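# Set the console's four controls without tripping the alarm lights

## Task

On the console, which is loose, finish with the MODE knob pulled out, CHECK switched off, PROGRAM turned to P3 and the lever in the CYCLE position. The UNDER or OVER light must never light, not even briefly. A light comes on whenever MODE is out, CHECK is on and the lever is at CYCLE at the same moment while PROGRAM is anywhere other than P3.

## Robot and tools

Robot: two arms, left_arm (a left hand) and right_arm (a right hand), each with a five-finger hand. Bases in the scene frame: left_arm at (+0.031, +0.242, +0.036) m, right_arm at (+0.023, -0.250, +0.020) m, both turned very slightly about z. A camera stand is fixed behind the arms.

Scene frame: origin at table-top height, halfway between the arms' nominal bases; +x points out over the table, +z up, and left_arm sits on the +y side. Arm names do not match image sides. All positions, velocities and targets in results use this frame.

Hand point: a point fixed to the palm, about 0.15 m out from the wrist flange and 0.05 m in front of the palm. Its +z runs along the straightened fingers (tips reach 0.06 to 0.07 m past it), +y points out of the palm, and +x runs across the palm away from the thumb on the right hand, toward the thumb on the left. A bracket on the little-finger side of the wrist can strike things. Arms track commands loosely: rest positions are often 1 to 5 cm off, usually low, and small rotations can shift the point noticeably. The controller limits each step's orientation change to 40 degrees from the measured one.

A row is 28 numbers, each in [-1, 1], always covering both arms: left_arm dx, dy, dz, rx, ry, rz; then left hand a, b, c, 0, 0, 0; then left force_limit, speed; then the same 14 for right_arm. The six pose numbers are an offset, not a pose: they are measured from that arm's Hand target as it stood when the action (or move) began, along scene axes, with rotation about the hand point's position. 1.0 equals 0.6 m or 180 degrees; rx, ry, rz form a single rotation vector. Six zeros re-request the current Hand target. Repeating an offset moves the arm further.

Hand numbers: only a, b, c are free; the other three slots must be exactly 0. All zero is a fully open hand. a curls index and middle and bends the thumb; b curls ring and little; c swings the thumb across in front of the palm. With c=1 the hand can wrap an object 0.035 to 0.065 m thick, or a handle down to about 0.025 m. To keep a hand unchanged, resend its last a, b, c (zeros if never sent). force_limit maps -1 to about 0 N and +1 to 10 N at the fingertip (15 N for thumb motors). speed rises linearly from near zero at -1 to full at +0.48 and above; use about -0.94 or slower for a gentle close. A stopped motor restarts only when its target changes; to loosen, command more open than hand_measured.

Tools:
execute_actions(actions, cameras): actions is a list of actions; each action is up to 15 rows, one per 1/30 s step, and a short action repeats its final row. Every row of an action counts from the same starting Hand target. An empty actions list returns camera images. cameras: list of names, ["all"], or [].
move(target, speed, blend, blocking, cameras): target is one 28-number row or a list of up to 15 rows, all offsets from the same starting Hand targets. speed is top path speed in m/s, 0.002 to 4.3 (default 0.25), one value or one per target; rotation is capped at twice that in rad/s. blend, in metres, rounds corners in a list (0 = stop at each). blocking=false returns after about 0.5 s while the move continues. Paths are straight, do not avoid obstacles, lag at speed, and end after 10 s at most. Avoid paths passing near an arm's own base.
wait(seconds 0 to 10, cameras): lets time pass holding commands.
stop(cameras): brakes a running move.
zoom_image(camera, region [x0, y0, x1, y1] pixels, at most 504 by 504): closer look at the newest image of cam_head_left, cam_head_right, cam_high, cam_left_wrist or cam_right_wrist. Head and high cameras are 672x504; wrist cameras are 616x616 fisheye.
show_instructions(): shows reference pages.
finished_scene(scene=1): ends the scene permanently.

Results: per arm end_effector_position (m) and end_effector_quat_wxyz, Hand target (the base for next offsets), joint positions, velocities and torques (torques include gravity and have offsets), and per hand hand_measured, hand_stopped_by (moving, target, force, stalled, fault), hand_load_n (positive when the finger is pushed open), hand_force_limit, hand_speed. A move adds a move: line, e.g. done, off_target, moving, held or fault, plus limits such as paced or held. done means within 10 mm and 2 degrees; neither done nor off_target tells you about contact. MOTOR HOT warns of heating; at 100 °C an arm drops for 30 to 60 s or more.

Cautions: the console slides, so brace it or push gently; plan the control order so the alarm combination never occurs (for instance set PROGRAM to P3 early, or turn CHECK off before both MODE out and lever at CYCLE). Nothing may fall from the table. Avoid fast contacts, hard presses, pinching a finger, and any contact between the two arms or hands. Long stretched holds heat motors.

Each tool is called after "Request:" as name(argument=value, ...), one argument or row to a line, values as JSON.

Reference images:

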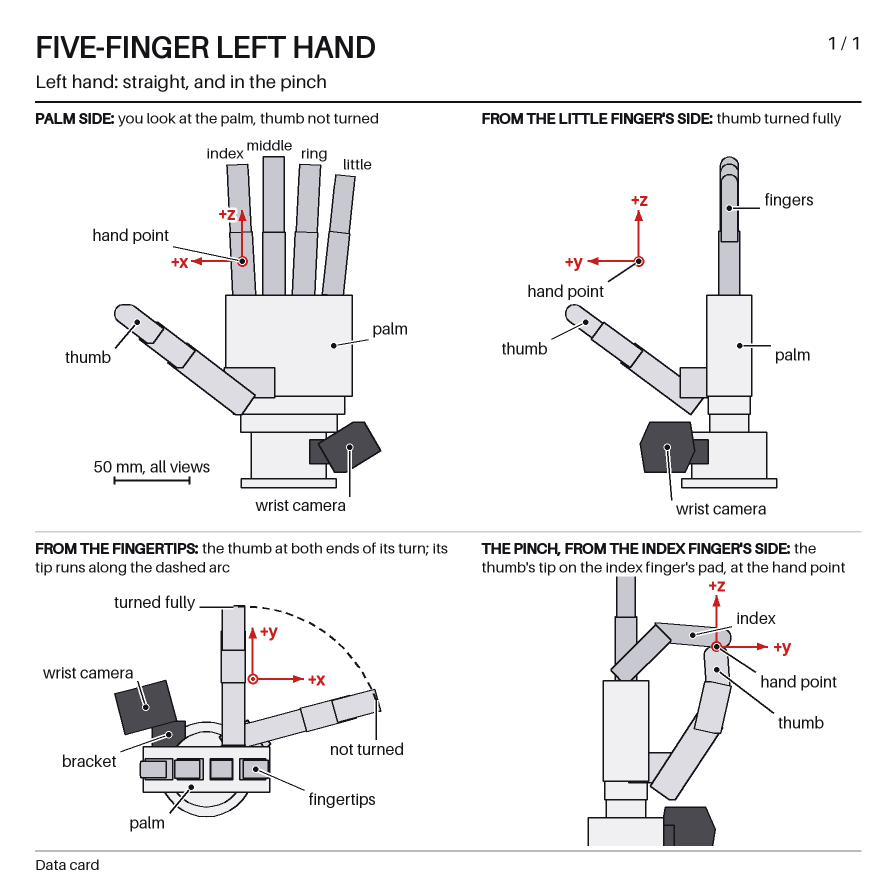

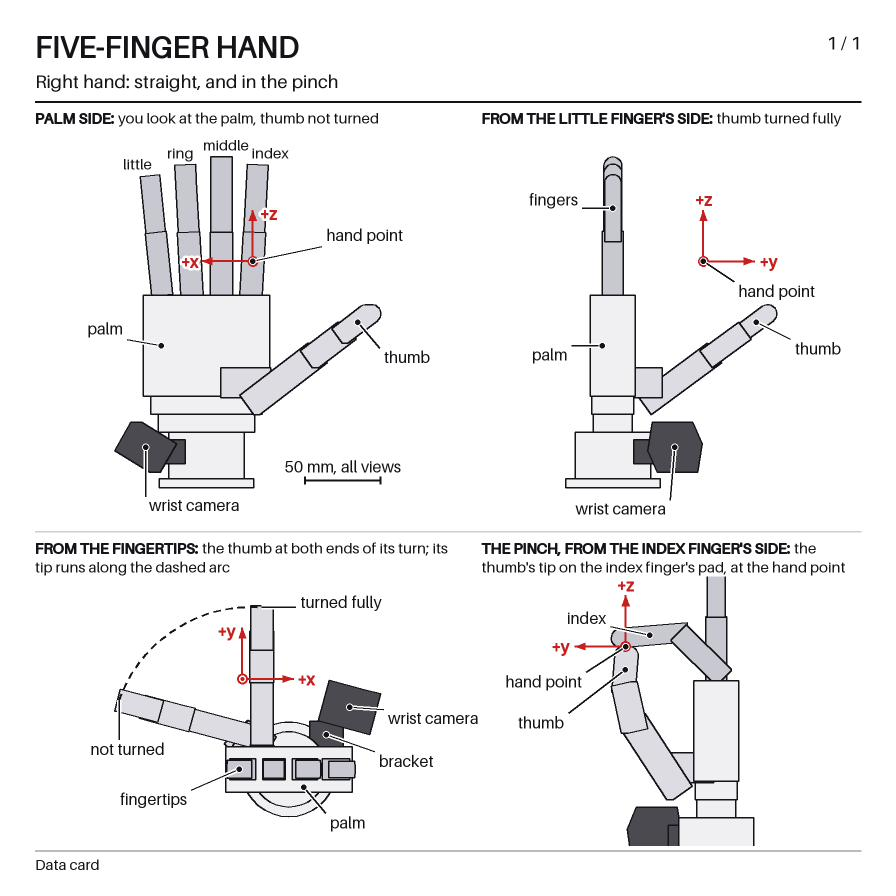

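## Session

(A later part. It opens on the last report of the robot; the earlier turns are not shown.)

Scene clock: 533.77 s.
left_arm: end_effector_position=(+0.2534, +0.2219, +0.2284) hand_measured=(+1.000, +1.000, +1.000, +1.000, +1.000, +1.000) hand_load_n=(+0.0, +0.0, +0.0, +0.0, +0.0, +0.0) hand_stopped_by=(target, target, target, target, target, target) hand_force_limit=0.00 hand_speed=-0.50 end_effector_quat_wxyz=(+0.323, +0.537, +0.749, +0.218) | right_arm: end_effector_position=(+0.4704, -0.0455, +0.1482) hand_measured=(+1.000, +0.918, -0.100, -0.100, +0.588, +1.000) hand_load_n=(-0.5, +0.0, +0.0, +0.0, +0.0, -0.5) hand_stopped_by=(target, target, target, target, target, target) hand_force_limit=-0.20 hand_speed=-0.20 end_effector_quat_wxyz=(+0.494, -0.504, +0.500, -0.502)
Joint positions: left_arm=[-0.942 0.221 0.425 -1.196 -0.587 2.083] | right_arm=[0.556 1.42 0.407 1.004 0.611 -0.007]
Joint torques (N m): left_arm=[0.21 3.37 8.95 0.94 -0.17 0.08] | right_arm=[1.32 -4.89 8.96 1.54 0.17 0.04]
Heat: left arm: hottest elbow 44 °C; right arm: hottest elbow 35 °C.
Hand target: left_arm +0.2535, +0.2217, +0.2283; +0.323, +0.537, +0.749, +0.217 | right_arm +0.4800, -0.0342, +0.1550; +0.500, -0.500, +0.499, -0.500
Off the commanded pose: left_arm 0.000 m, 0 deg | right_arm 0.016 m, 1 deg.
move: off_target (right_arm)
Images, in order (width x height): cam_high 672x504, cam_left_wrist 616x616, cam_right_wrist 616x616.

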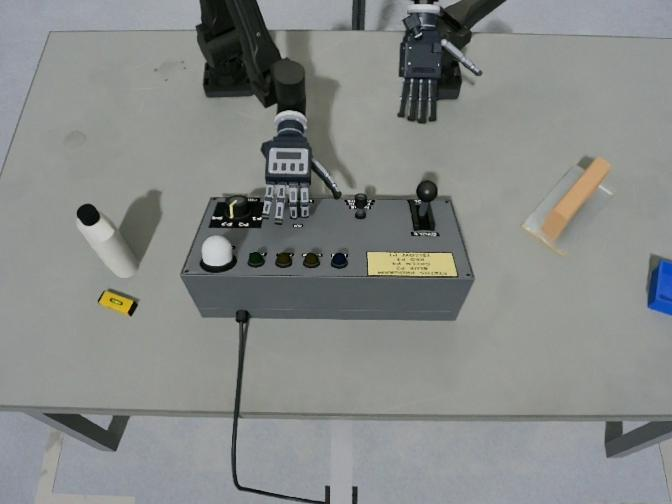

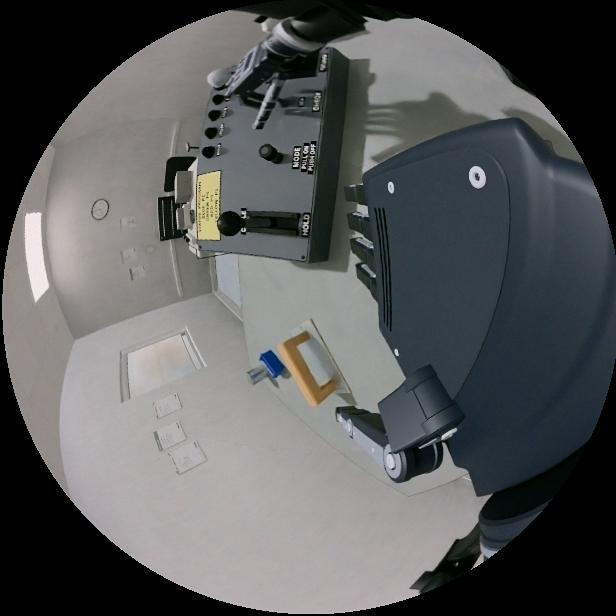

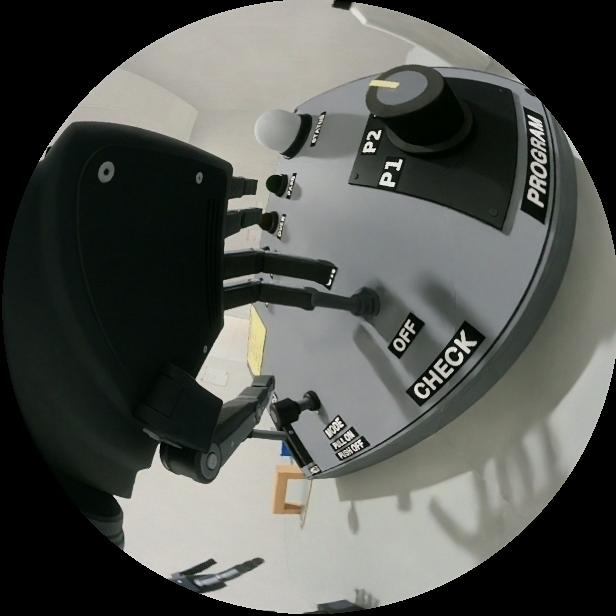

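Request:
move(
  target=[0,0,0,0,0,0,0,0,0,0,0,0,0,-0.5,-0.055,-0.017,-0.008,0,0,0,0.55,0,0,0,0,0,-0.2,-0.2],
  speed=0.08,
  cameras=["cam_right_wrist", "cam_high", "cam_left_wrist"],
)

Request:
zoom_image(
  camera="cam_right_wrist",
  region=[230, 230, 390, 390],
)

Request:
zoom_image(
  camera="cam_high",
  region=[220, 120, 380, 240],
)

Scene clock: 567.00 s.
left_arm: end_effector_position=(+0.2534, +0.2219, +0.2284) hand_measured=(+1.000, +1.000, +1.000, +1.000, +1.000, +1.000) hand_load_n=(+0.0, +0.0, +0.0, +0.0, +0.0, +0.0) hand_stopped_by=(target, target, target, target, target, target) hand_force_limit=0.00 hand_speed=-0.50 end_effector_quat_wxyz=(+0.323, +0.537, +0.749, +0.218) | right_arm: end_effector_position=(+0.4517, -0.0467, +0.1431) hand_measured=(+1.000, +0.918, -0.100, -0.100, +0.588, +1.000) hand_load_n=(+0.0, +0.0, +1.0, +3.0, +0.0, -0.5) hand_stopped_by=(target, target, target, target, target, target) hand_force_limit=-0.20 hand_speed=-0.20 end_effector_quat_wxyz=(+0.491, -0.507, +0.501, -0.501)
Joint positions: left_arm=[-0.942 0.221 0.425 -1.196 -0.587 2.083] | right_arm=[0.589 1.39 0.365 1.004 0.643 -0.004]
Joint torques (N m): left_arm=[-0.26 3.31 8.96 0.96 -0.25 0.08] | right_arm=[1.44 -6.95 5.14 2.69 0.32 -0.02]
Heat: left arm: hottest elbow 44 °C; right arm: hottest elbow 39 °C.
Hand target: left_arm +0.2535, +0.2217, +0.2283; +0.323, +0.537, +0.749, +0.217 | right_arm +0.4470, -0.0446, +0.1501; +0.500, -0.500, +0.500, -0.500
Off the commanded pose: left_arm 0.000 m, 0 deg | right_arm 0.009 m, 1 deg.
move: done
Images, in order (width x height): cam_high 672x504, cam_left_wrist 616x616, cam_right_wrist 616x616.

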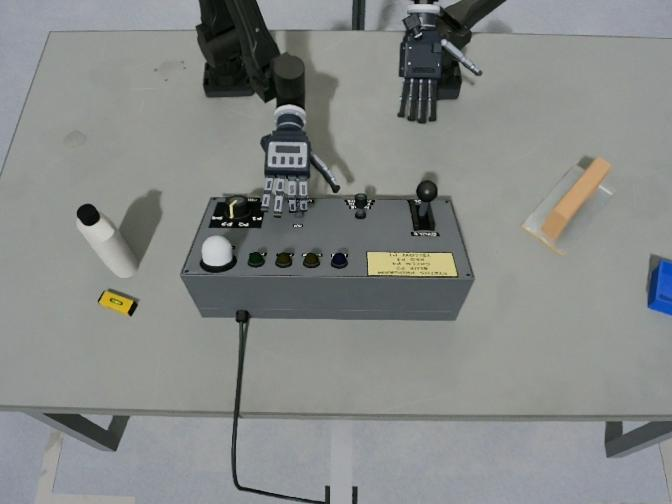

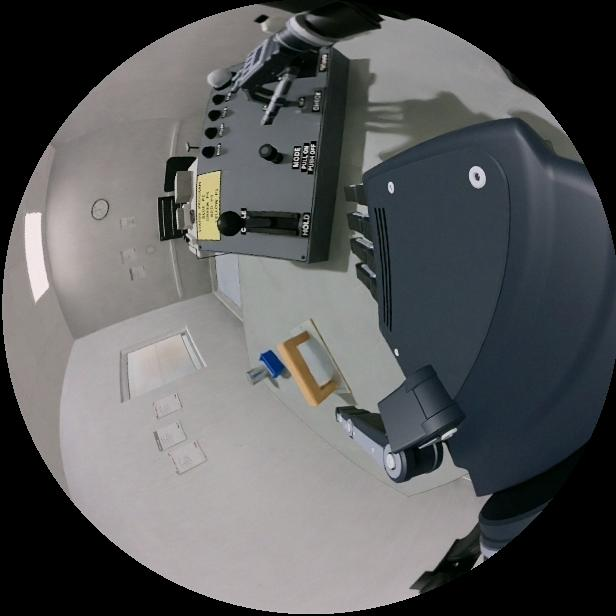

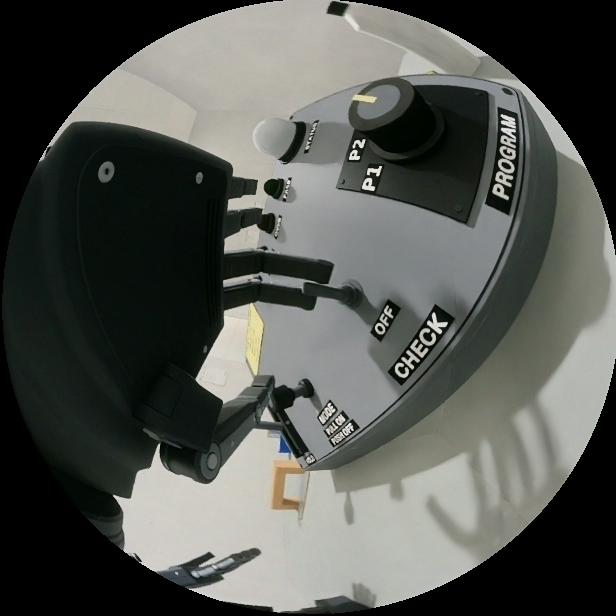

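Scaled by 3.150 from the camera's 616x616 image, which has a finer 880x880 frame.

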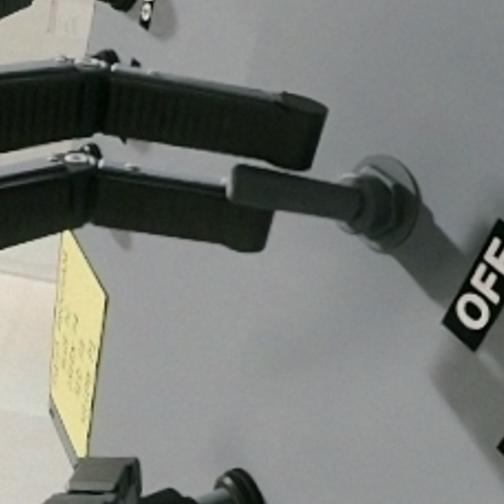

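Scaled by 3.150.

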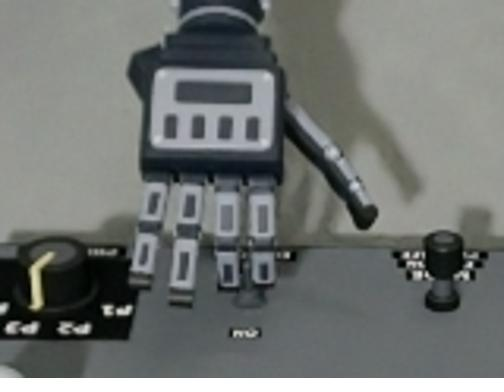

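Request:
move(
  target=[0,0,0,0,0,0,0,0,0,0,0,0,0,-0.5,-0.022,-0.004,-0.006,0,0,0,0.55,0,0,0,0,0,-0.2,-0.2],
  speed=0.08,
  cameras=["cam_right_wrist", "cam_high", "cam_left_wrist"],
)

Request:
zoom_image(
  camera="cam_right_wrist",
  region=[230, 230, 390, 390],
)

Request:
zoom_image(
  camera="cam_high",
  region=[220, 120, 380, 240],
)

Scene clock: 574.90 s.
left_arm: end_effector_position=(+0.2534, +0.2219, +0.2284) hand_measured=(+1.000, +1.000, +1.000, +1.000, +1.000, +1.000) hand_load_n=(+0.0, -0.5, +0.0, +0.0, +0.0, +0.0) hand_stopped_by=(target, target, target, target, target, target) hand_force_limit=0.00 hand_speed=-0.50 end_effector_quat_wxyz=(+0.323, +0.537, +0.749, +0.218) | right_arm: end_effector_position=(+0.4401, -0.0470, +0.1439) hand_measured=(+1.000, +0.918, -0.100, -0.100, +0.588, +1.000) hand_load_n=(+0.0, +0.0, +1.5, +3.0, +0.0, -0.5) hand_stopped_by=(target, target, target, target, target, target) hand_force_limit=-0.20 hand_speed=-0.20 end_effector_quat_wxyz=(+0.495, -0.504, +0.501, -0.500)
Joint positions: left_arm=[-0.942 0.221 0.425 -1.196 -0.587 2.083] | right_arm=[0.61 1.369 0.337 1.019 0.663 0.001]
Joint torques (N m): left_arm=[0.44 2.9 9.1 0.88 -0.21 0.12] | right_arm=[1.55 -6.3 4.63 2.69 0.39 -0.08]
Heat: left arm: hottest elbow 44 °C; right arm: hottest elbow 37 °C.
Hand target: left_arm +0.2535, +0.2217, +0.2283; +0.323, +0.537, +0.749, +0.217 | right_arm +0.4338, -0.0470, +0.1465; +0.500, -0.500, +0.500, -0.500
Off the commanded pose: left_arm 0.000 m, 0 deg | right_arm 0.007 m, 1 deg.
move: done
Images, in order (width x height): cam_high 672x504, cam_left_wrist 616x616, cam_right_wrist 616x616.

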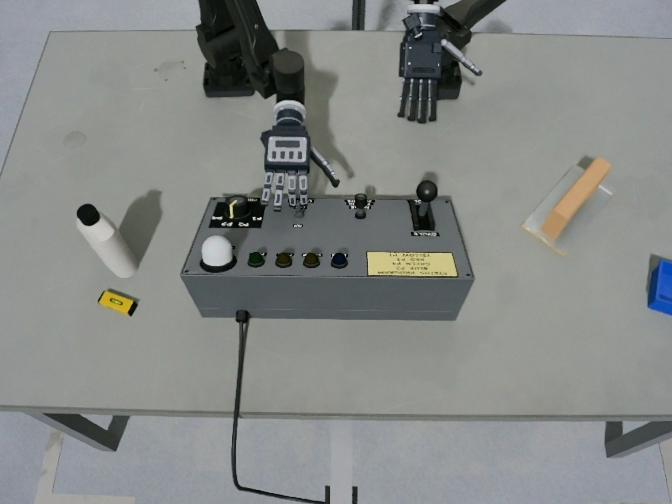

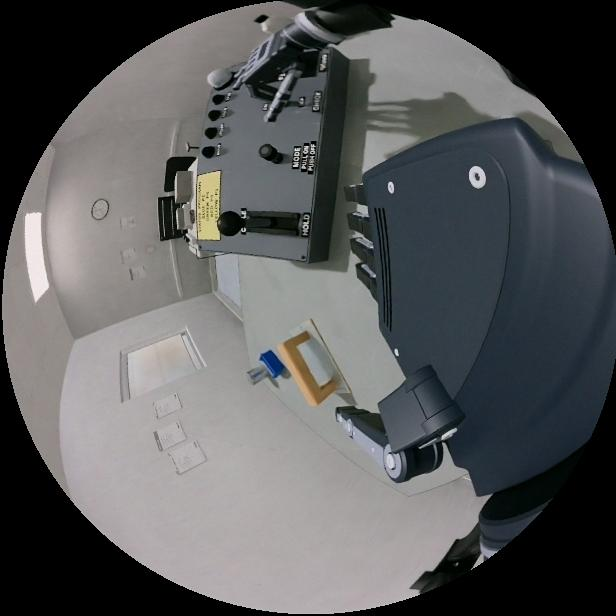

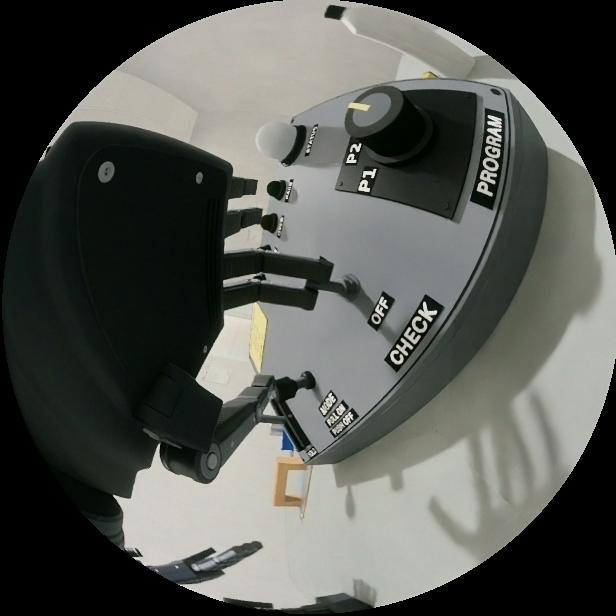

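Scaled by 3.150 from the camera's 616x616 image, which has a finer 880x880 frame.

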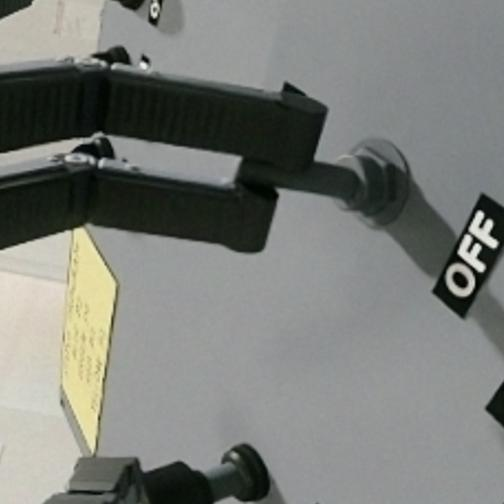

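Scaled by 3.150.

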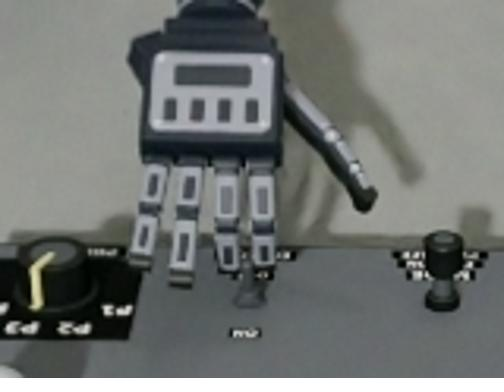

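Request:
move(
  target=[
    [0,0,0,0,0,0,0,0,0,0,0,0,0,-0.5,0,0,0.083,0,0,0,0.55,0,0,0,0,0,-0.2,-0.2],
    [0,0,0,0,0,0,0,0,0,0,0,0,0,-0.5,0.07,-0.058,0.083,0,0,0,0.55,0,0,0,0,0,-0.2,-0.2],
    [0,0,0,0,0,0,0,0,0,0,0,0,0,-0.5,0.077,-0.058,0.02,0,0,0,0.55,0,0,0,0,0,-0.2,-0.2],
    [0,0,0,0,0,0,0,0,0,0,0,0,0,-0.5,0.077,0.004,0.017,0,0,0,0.55,0,0,0,0,0,-0.2,-0.2],
  ],
  speed=0.1,
  blend=0.008,
  cameras=["cam_right_wrist", "cam_high", "cam_left_wrist"],
)

Request:
zoom_image(
  camera="cam_right_wrist",
  region=[230, 230, 390, 390],
)

Request:
zoom_image(
  camera="cam_high",
  region=[220, 120, 380, 240],
)

Scene clock: 592.57 s.
left_arm: end_effector_position=(+0.2534, +0.2219, +0.2284) hand_measured=(+1.000, +1.000, +1.000, +1.000, +1.000, +1.000) hand_load_n=(+0.5, +0.0, +0.0, +0.0, +0.0, +0.0) hand_stopped_by=(target, target, target, target, target, target) hand_force_limit=0.00 hand_speed=-0.50 end_effector_quat_wxyz=(+0.323, +0.537, +0.749, +0.218) | right_arm: end_effector_position=(+0.4679, -0.0563, +0.1410) hand_measured=(+1.000, +0.918, -0.100, -0.100, +0.588, +1.000) hand_load_n=(+0.0, +0.0, +0.0, +0.0, +0.0, -0.5) hand_stopped_by=(target, target, target, target, target, target) hand_force_limit=-0.20 hand_speed=-0.20 end_effector_quat_wxyz=(+0.483, -0.514, +0.504, -0.497)
Joint positions: left_arm=[-0.942 0.221 0.425 -1.196 -0.587 2.083] | right_arm=[0.53 1.398 0.393 0.959 0.585 0.001]
Joint torques (N m): left_arm=[0.21 3.31 8.94 1.03 -0.26 0.07] | right_arm=[1.26 -4.78 9.01 3.03 0.19 -0.05]
Heat: left arm: hottest elbow 44 °C; right arm: hottest elbow 36 °C.
Hand target: left_arm +0.2535, +0.2217, +0.2283; +0.323, +0.537, +0.749, +0.217 | right_arm +0.4800, -0.0445, +0.1566; +0.500, -0.500, +0.500, -0.500
Off the commanded pose: left_arm 0.000 m, 0 deg | right_arm 0.023 m, 3 deg.
move: off_target (right_arm)
Images, in order (width x height): cam_high 672x504, cam_left_wrist 616x616, cam_right_wrist 616x616.

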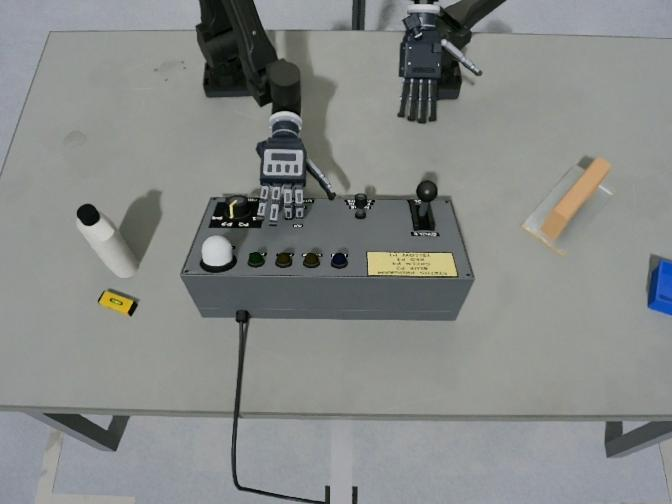

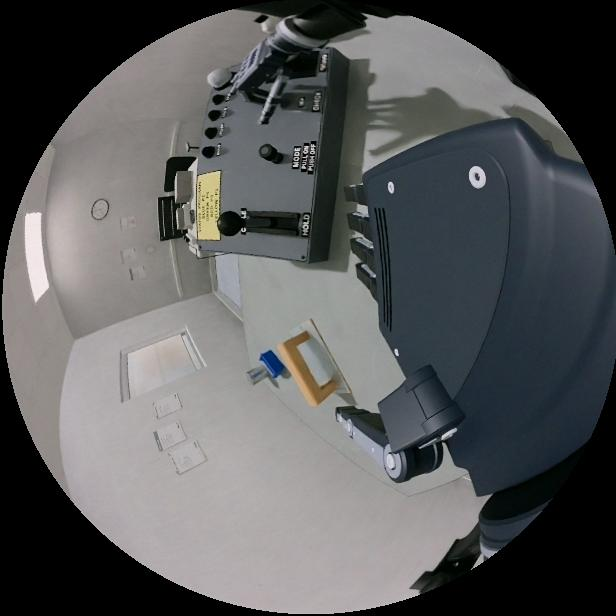

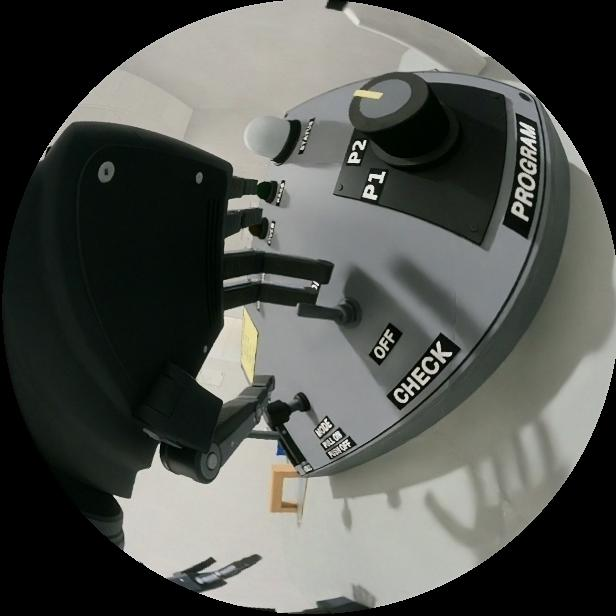

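Scaled by 3.150 from the camera's 616x616 image, which has a finer 880x880 frame.

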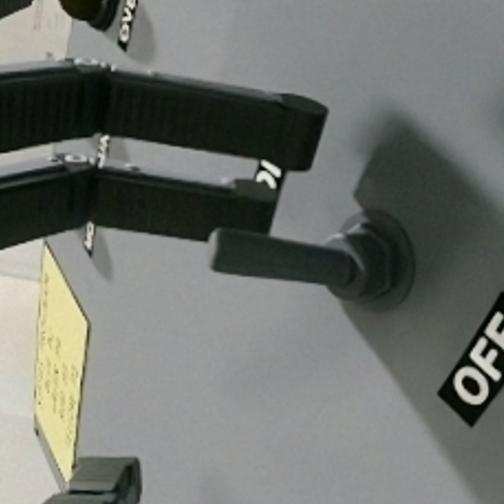

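Scaled by 3.150.

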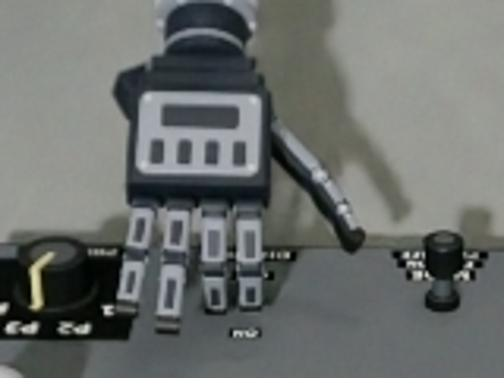

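Request:
move(
  target=[0,0,0,0,0,0,0,0,0,0,0,0,0,-0.5,-0.063,-0.015,-0.011,0,0,0,0.55,0,0,0,0,0,-0.2,-0.2],
  speed=0.08,
  cameras=["cam_right_wrist", "cam_high", "cam_left_wrist"],
)

Request:
zoom_image(
  camera="cam_right_wrist",
  region=[230, 230, 390, 390],
)

Request:
zoom_image(
  camera="cam_high",
  region=[220, 120, 380, 240],
)

Scene clock: 603.30 s.
left_arm: end_effector_position=(+0.2534, +0.2219, +0.2284) hand_measured=(+1.000, +1.000, +1.000, +1.000, +1.000, +1.000) hand_load_n=(+0.0, +0.0, +0.0, +0.0, +0.0, +0.0) hand_stopped_by=(target, target, target, target, target, target) hand_force_limit=0.00 hand_speed=-0.50 end_effector_quat_wxyz=(+0.323, +0.537, +0.749, +0.218) | right_arm: end_effector_position=(+0.4526, -0.0588, +0.1450) hand_measured=(+1.000, +0.918, -0.100, -0.100, +0.588, +1.000) hand_load_n=(+0.0, +0.0, +0.0, +9.5, +0.0, +0.0) hand_stopped_by=(target, target, target, target, target, target) hand_force_limit=-0.20 hand_speed=-0.20 end_effector_quat_wxyz=(+0.489, -0.502, +0.506, -0.503)
Joint positions: left_arm=[-0.942 0.221 0.425 -1.196 -0.587 2.083] | right_arm=[0.561 1.369 0.353 0.996 0.631 0.002]
Joint torques (N m): left_arm=[1.03 3.31 9.07 1.1 -0.22 0.07] | right_arm=[2.61 -6.53 4.34 2.93 0.2 -0.07]
Heat: left arm: hottest elbow 44 °C; right arm: hottest elbow 35 °C.
Hand target: left_arm +0.2535, +0.2217, +0.2283; +0.323, +0.537, +0.749, +0.217 | right_arm +0.4421, -0.0535, +0.1502; +0.500, -0.500, +0.500, -0.500
Off the commanded pose: left_arm 0.000 m, 0 deg | right_arm 0.013 m, 2 deg.
move: off_target (right_arm)
Images, in order (width x height): cam_high 672x504, cam_left_wrist 616x616, cam_right_wrist 616x616.

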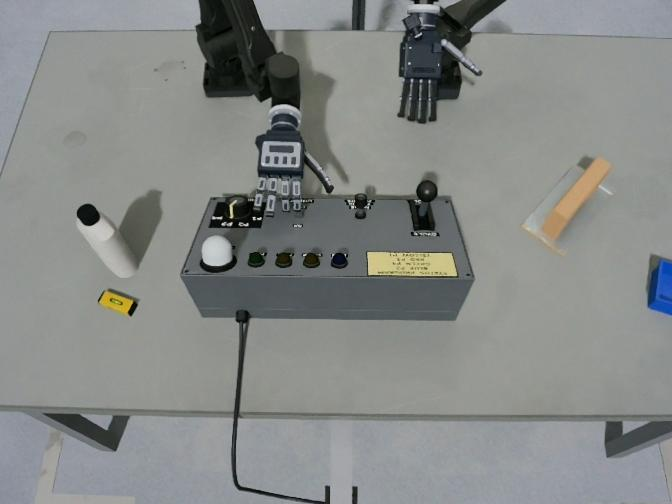

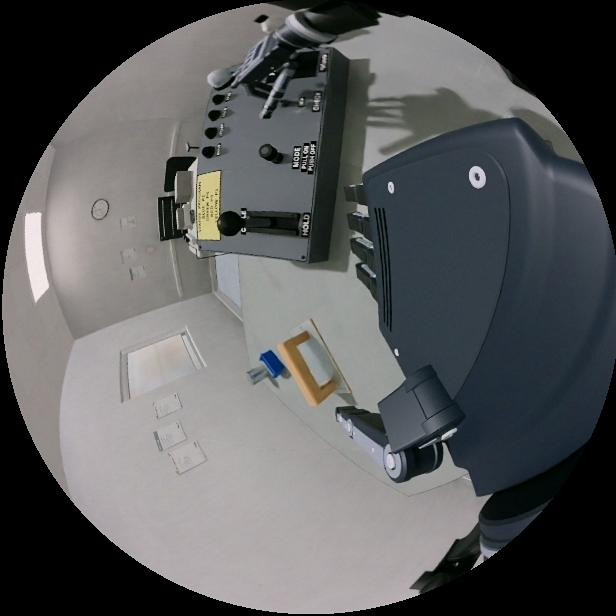

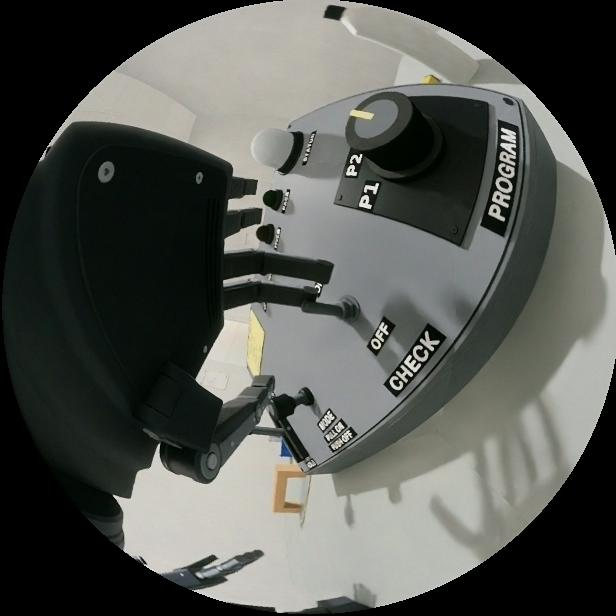

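Scaled by 3.150 from the camera's 616x616 image, which has a finer 880x880 frame.

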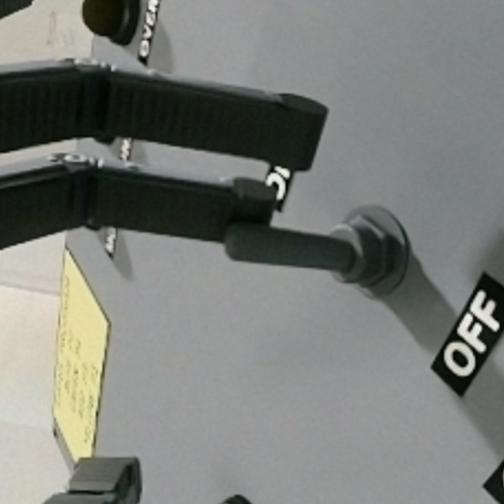

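Scaled by 3.150.

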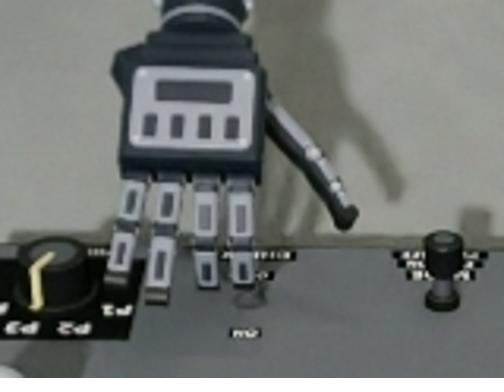

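Request:
move(
  target=[0,0,0,0,0,0,0,0,0,0,0,0,0,-0.5,-0.022,0.012,0.004,0,0,0,0.55,0,0,0,0,0,-0.2,-0.2],
  speed=0.08,
  cameras=["cam_right_wrist", "cam_high", "cam_left_wrist"],
)

Request:
zoom_image(
  camera="cam_right_wrist",
  region=[230, 230, 390, 390],
)

Request:
zoom_image(
  camera="cam_high",
  region=[220, 120, 380, 240],
)

Scene clock: 611.87 s.
left_arm: end_effector_position=(+0.2534, +0.2219, +0.2284) hand_measured=(+1.000, +1.000, +1.000, +1.000, +1.000, +1.000) hand_load_n=(+0.0, +0.0, +0.0, +0.0, +0.0, +0.0) hand_stopped_by=(target, target, target, target, target, target) hand_force_limit=0.00 hand_speed=-0.50 end_effector_quat_wxyz=(+0.323, +0.537, +0.749, +0.218) | right_arm: end_effector_position=(+0.4302, -0.0500, +0.1482) hand_measured=(+1.000, +0.918, -0.100, -0.100, +0.588, +1.000) hand_load_n=(+0.0, +0.0, +0.0, +0.0, +0.0, -0.5) hand_stopped_by=(target, target, target, target, target, target) hand_force_limit=-0.20 hand_speed=-0.20 end_effector_quat_wxyz=(+0.496, -0.501, +0.502, -0.500)
Joint positions: left_arm=[-0.942 0.221 0.425 -1.196 -0.587 2.083] | right_arm=[0.626 1.327 0.316 1.002 0.682 0.003]
Joint torques (N m): left_arm=[0.03 2.84 9.05 0.98 -0.24 0.06] | right_arm=[1.32 -5.36 6.3 1.96 0.17 -0.1]
Heat: left arm: hottest elbow 44 °C; right arm: hottest elbow 35 °C.
Hand target: left_arm +0.2535, +0.2217, +0.2283; +0.323, +0.537, +0.749, +0.217 | right_arm +0.4289, -0.0462, +0.1524; +0.500, -0.501, +0.499, -0.500
Off the commanded pose: left_arm 0.000 m, 0 deg | right_arm 0.006 m, 1 deg.
move: done
Images, in order (width x height): cam_high 672x504, cam_left_wrist 616x616, cam_right_wrist 616x616.

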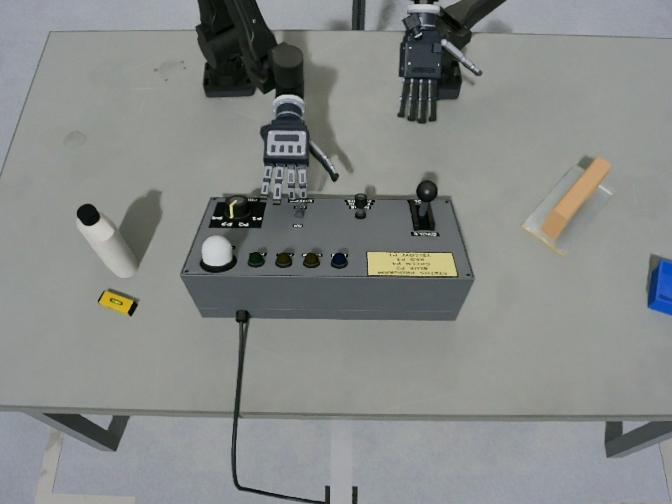

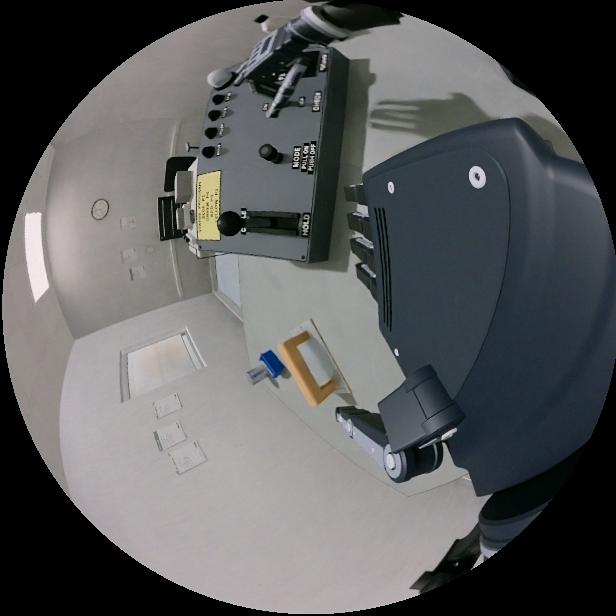

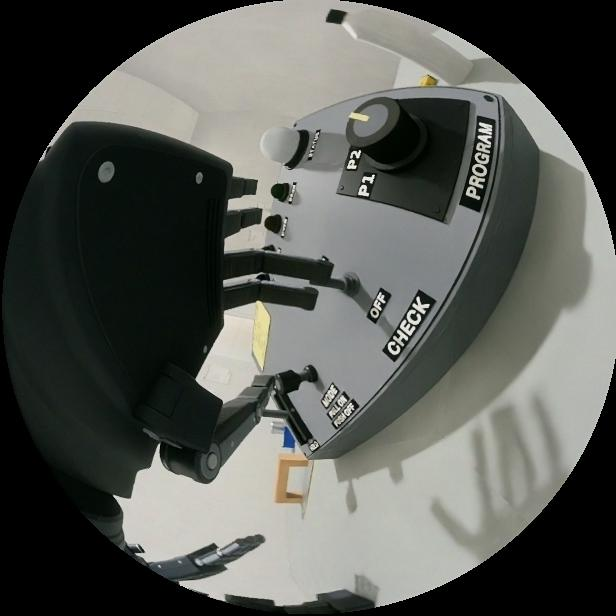

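Scaled by 3.150 from the camera's 616x616 image, which has a finer 880x880 frame.

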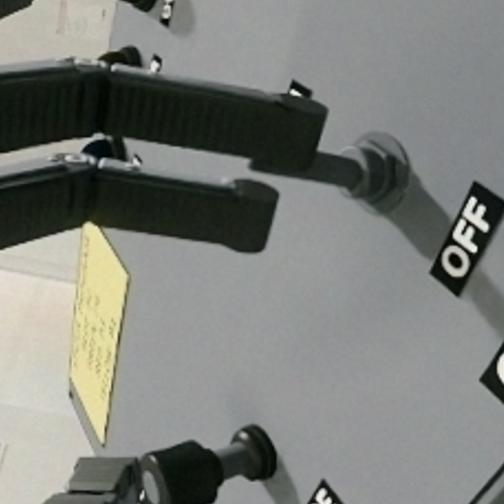

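Scaled by 3.150.

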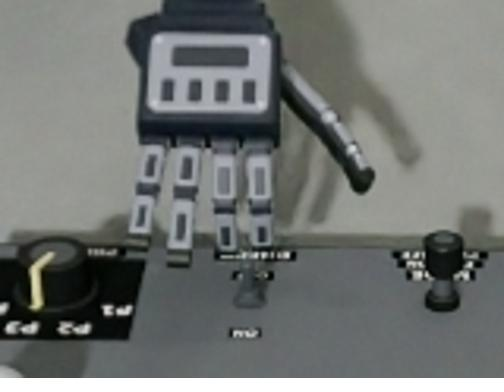

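Request:
move(
  target=[0,0,0,0,0,0,0,0,0,0,0,0,0,-0.5,-0.02,-0.03,0.10,0,0,0,0.55,0,0,0,0,0,-0.2,-0.2],
  speed=0.15,
  cameras=["all"],
)

Request:
zoom_image(
  camera="cam_right_wrist",
  region=[330, 270, 490, 430],
)

Request:
zoom_image(
  camera="cam_high",
  region=[220, 120, 380, 240],
)

Request:
zoom_image(
  camera="cam_left_wrist",
  region=[230, 60, 340, 170],
)

Scene clock: 621.40 s.
left_arm: end_effector_position=(+0.2534, +0.2219, +0.2284) hand_measured=(+1.000, +1.000, +1.000, +1.000, +1.000, +1.000) hand_load_n=(+0.0, +0.0, +0.0, +0.0, +0.0, +0.0) hand_stopped_by=(target, target, target, target, target, target) hand_force_limit=0.00 hand_speed=-0.50 end_effector_quat_wxyz=(+0.323, +0.537, +0.749, +0.218) | right_arm: end_effector_position=(+0.4082, -0.0656, +0.1941) hand_measured=(+1.000, +0.918, -0.100, -0.100, +0.588, +1.000) hand_load_n=(+0.5, +0.0, +0.0, +0.0, +0.0, +0.0) hand_stopped_by=(target, target, target, target, target, target) hand_force_limit=-0.20 hand_speed=-0.20 end_effector_quat_wxyz=(+0.491, -0.514, +0.498, -0.497)
Joint positions: left_arm=[-0.942 0.221 0.425 -1.196 -0.587 2.083] | right_arm=[0.624 1.017 0.316 0.672 0.665 -0.004]
Joint torques (N m): left_arm=[0.26 3.43 8.7 1.1 -0.26 0.08] | right_arm=[-0.09 -3.78 10.56 1.47 -0.07 -0.02]
Heat: left arm: hottest elbow 44 °C; right arm: hottest elbow 35 °C.
Hand target: left_arm +0.2535, +0.2217, +0.2283; +0.323, +0.537, +0.749, +0.217 | right_arm +0.4169, -0.0643, +0.2124; +0.500, -0.501, +0.500, -0.500
Off the commanded pose: left_arm 0.000 m, 0 deg | right_arm 0.020 m, 2 deg.
move: off_target (right_arm)

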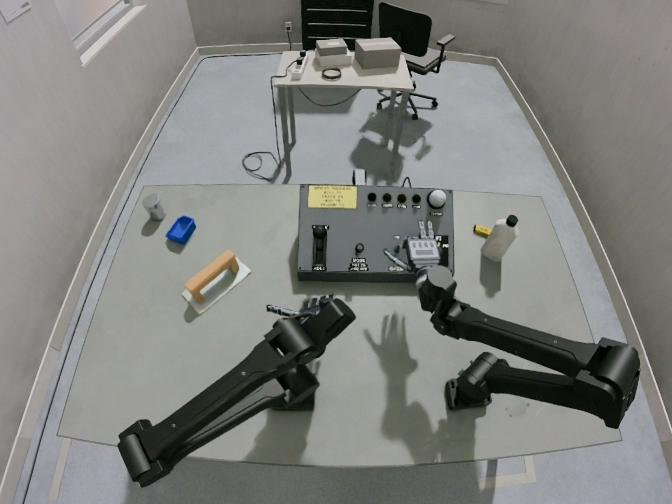

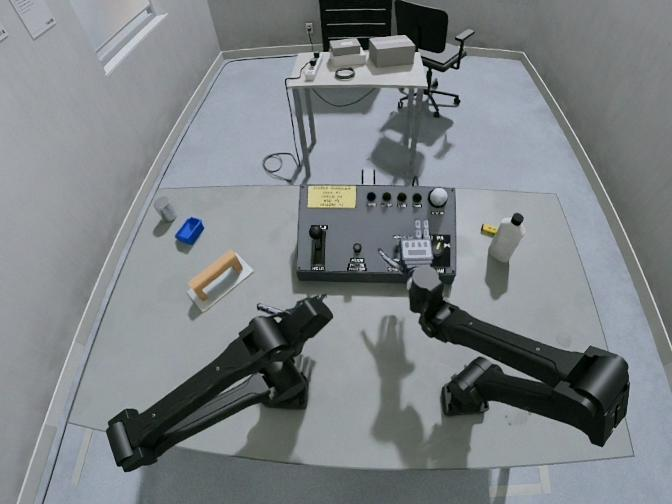

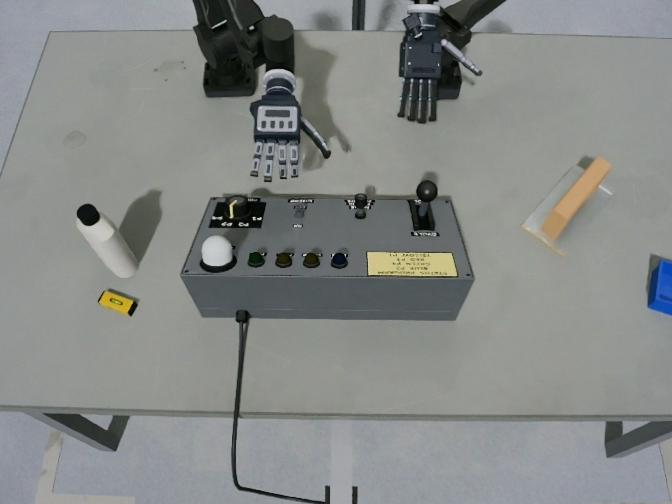

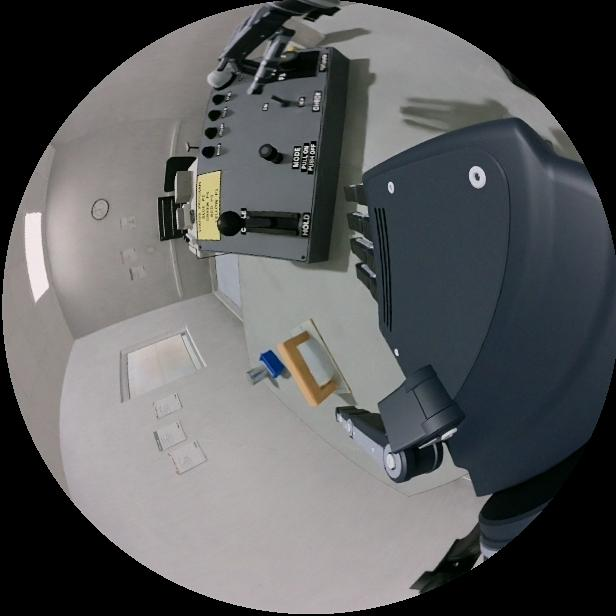

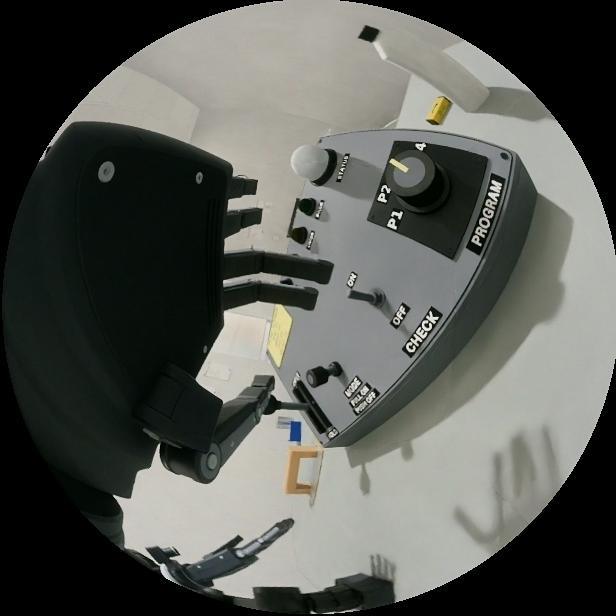

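Scaled by 3.150 from the camera's 616x616 image, which has a finer 880x880 frame.

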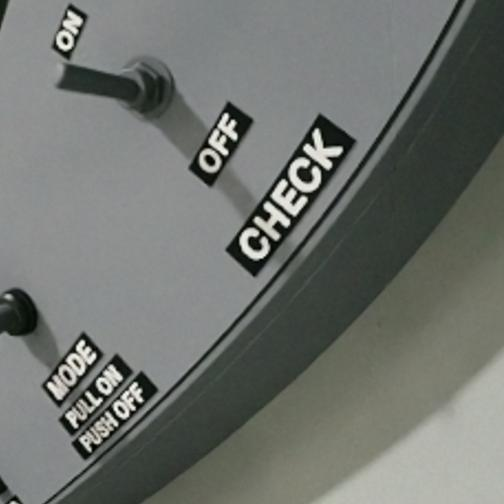

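Scaled by 3.150.

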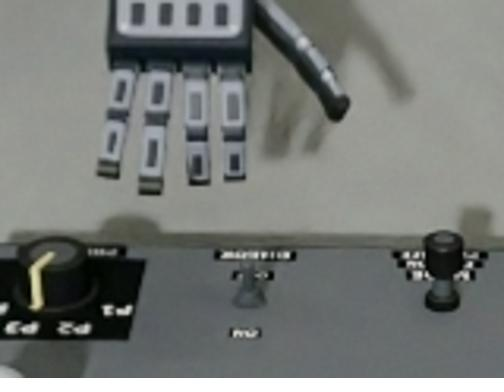

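Scaled by 4.582 from the camera's 616x616 image, which has a finer 880x880 frame.

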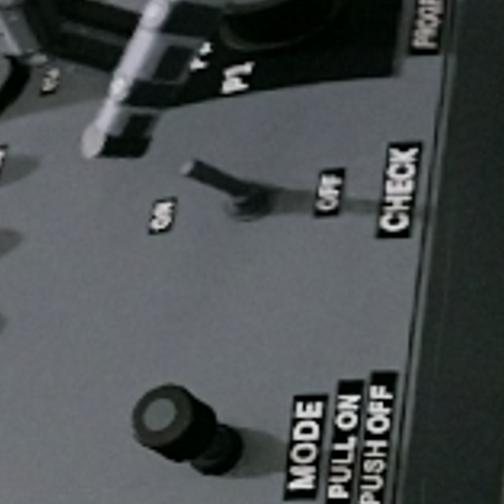

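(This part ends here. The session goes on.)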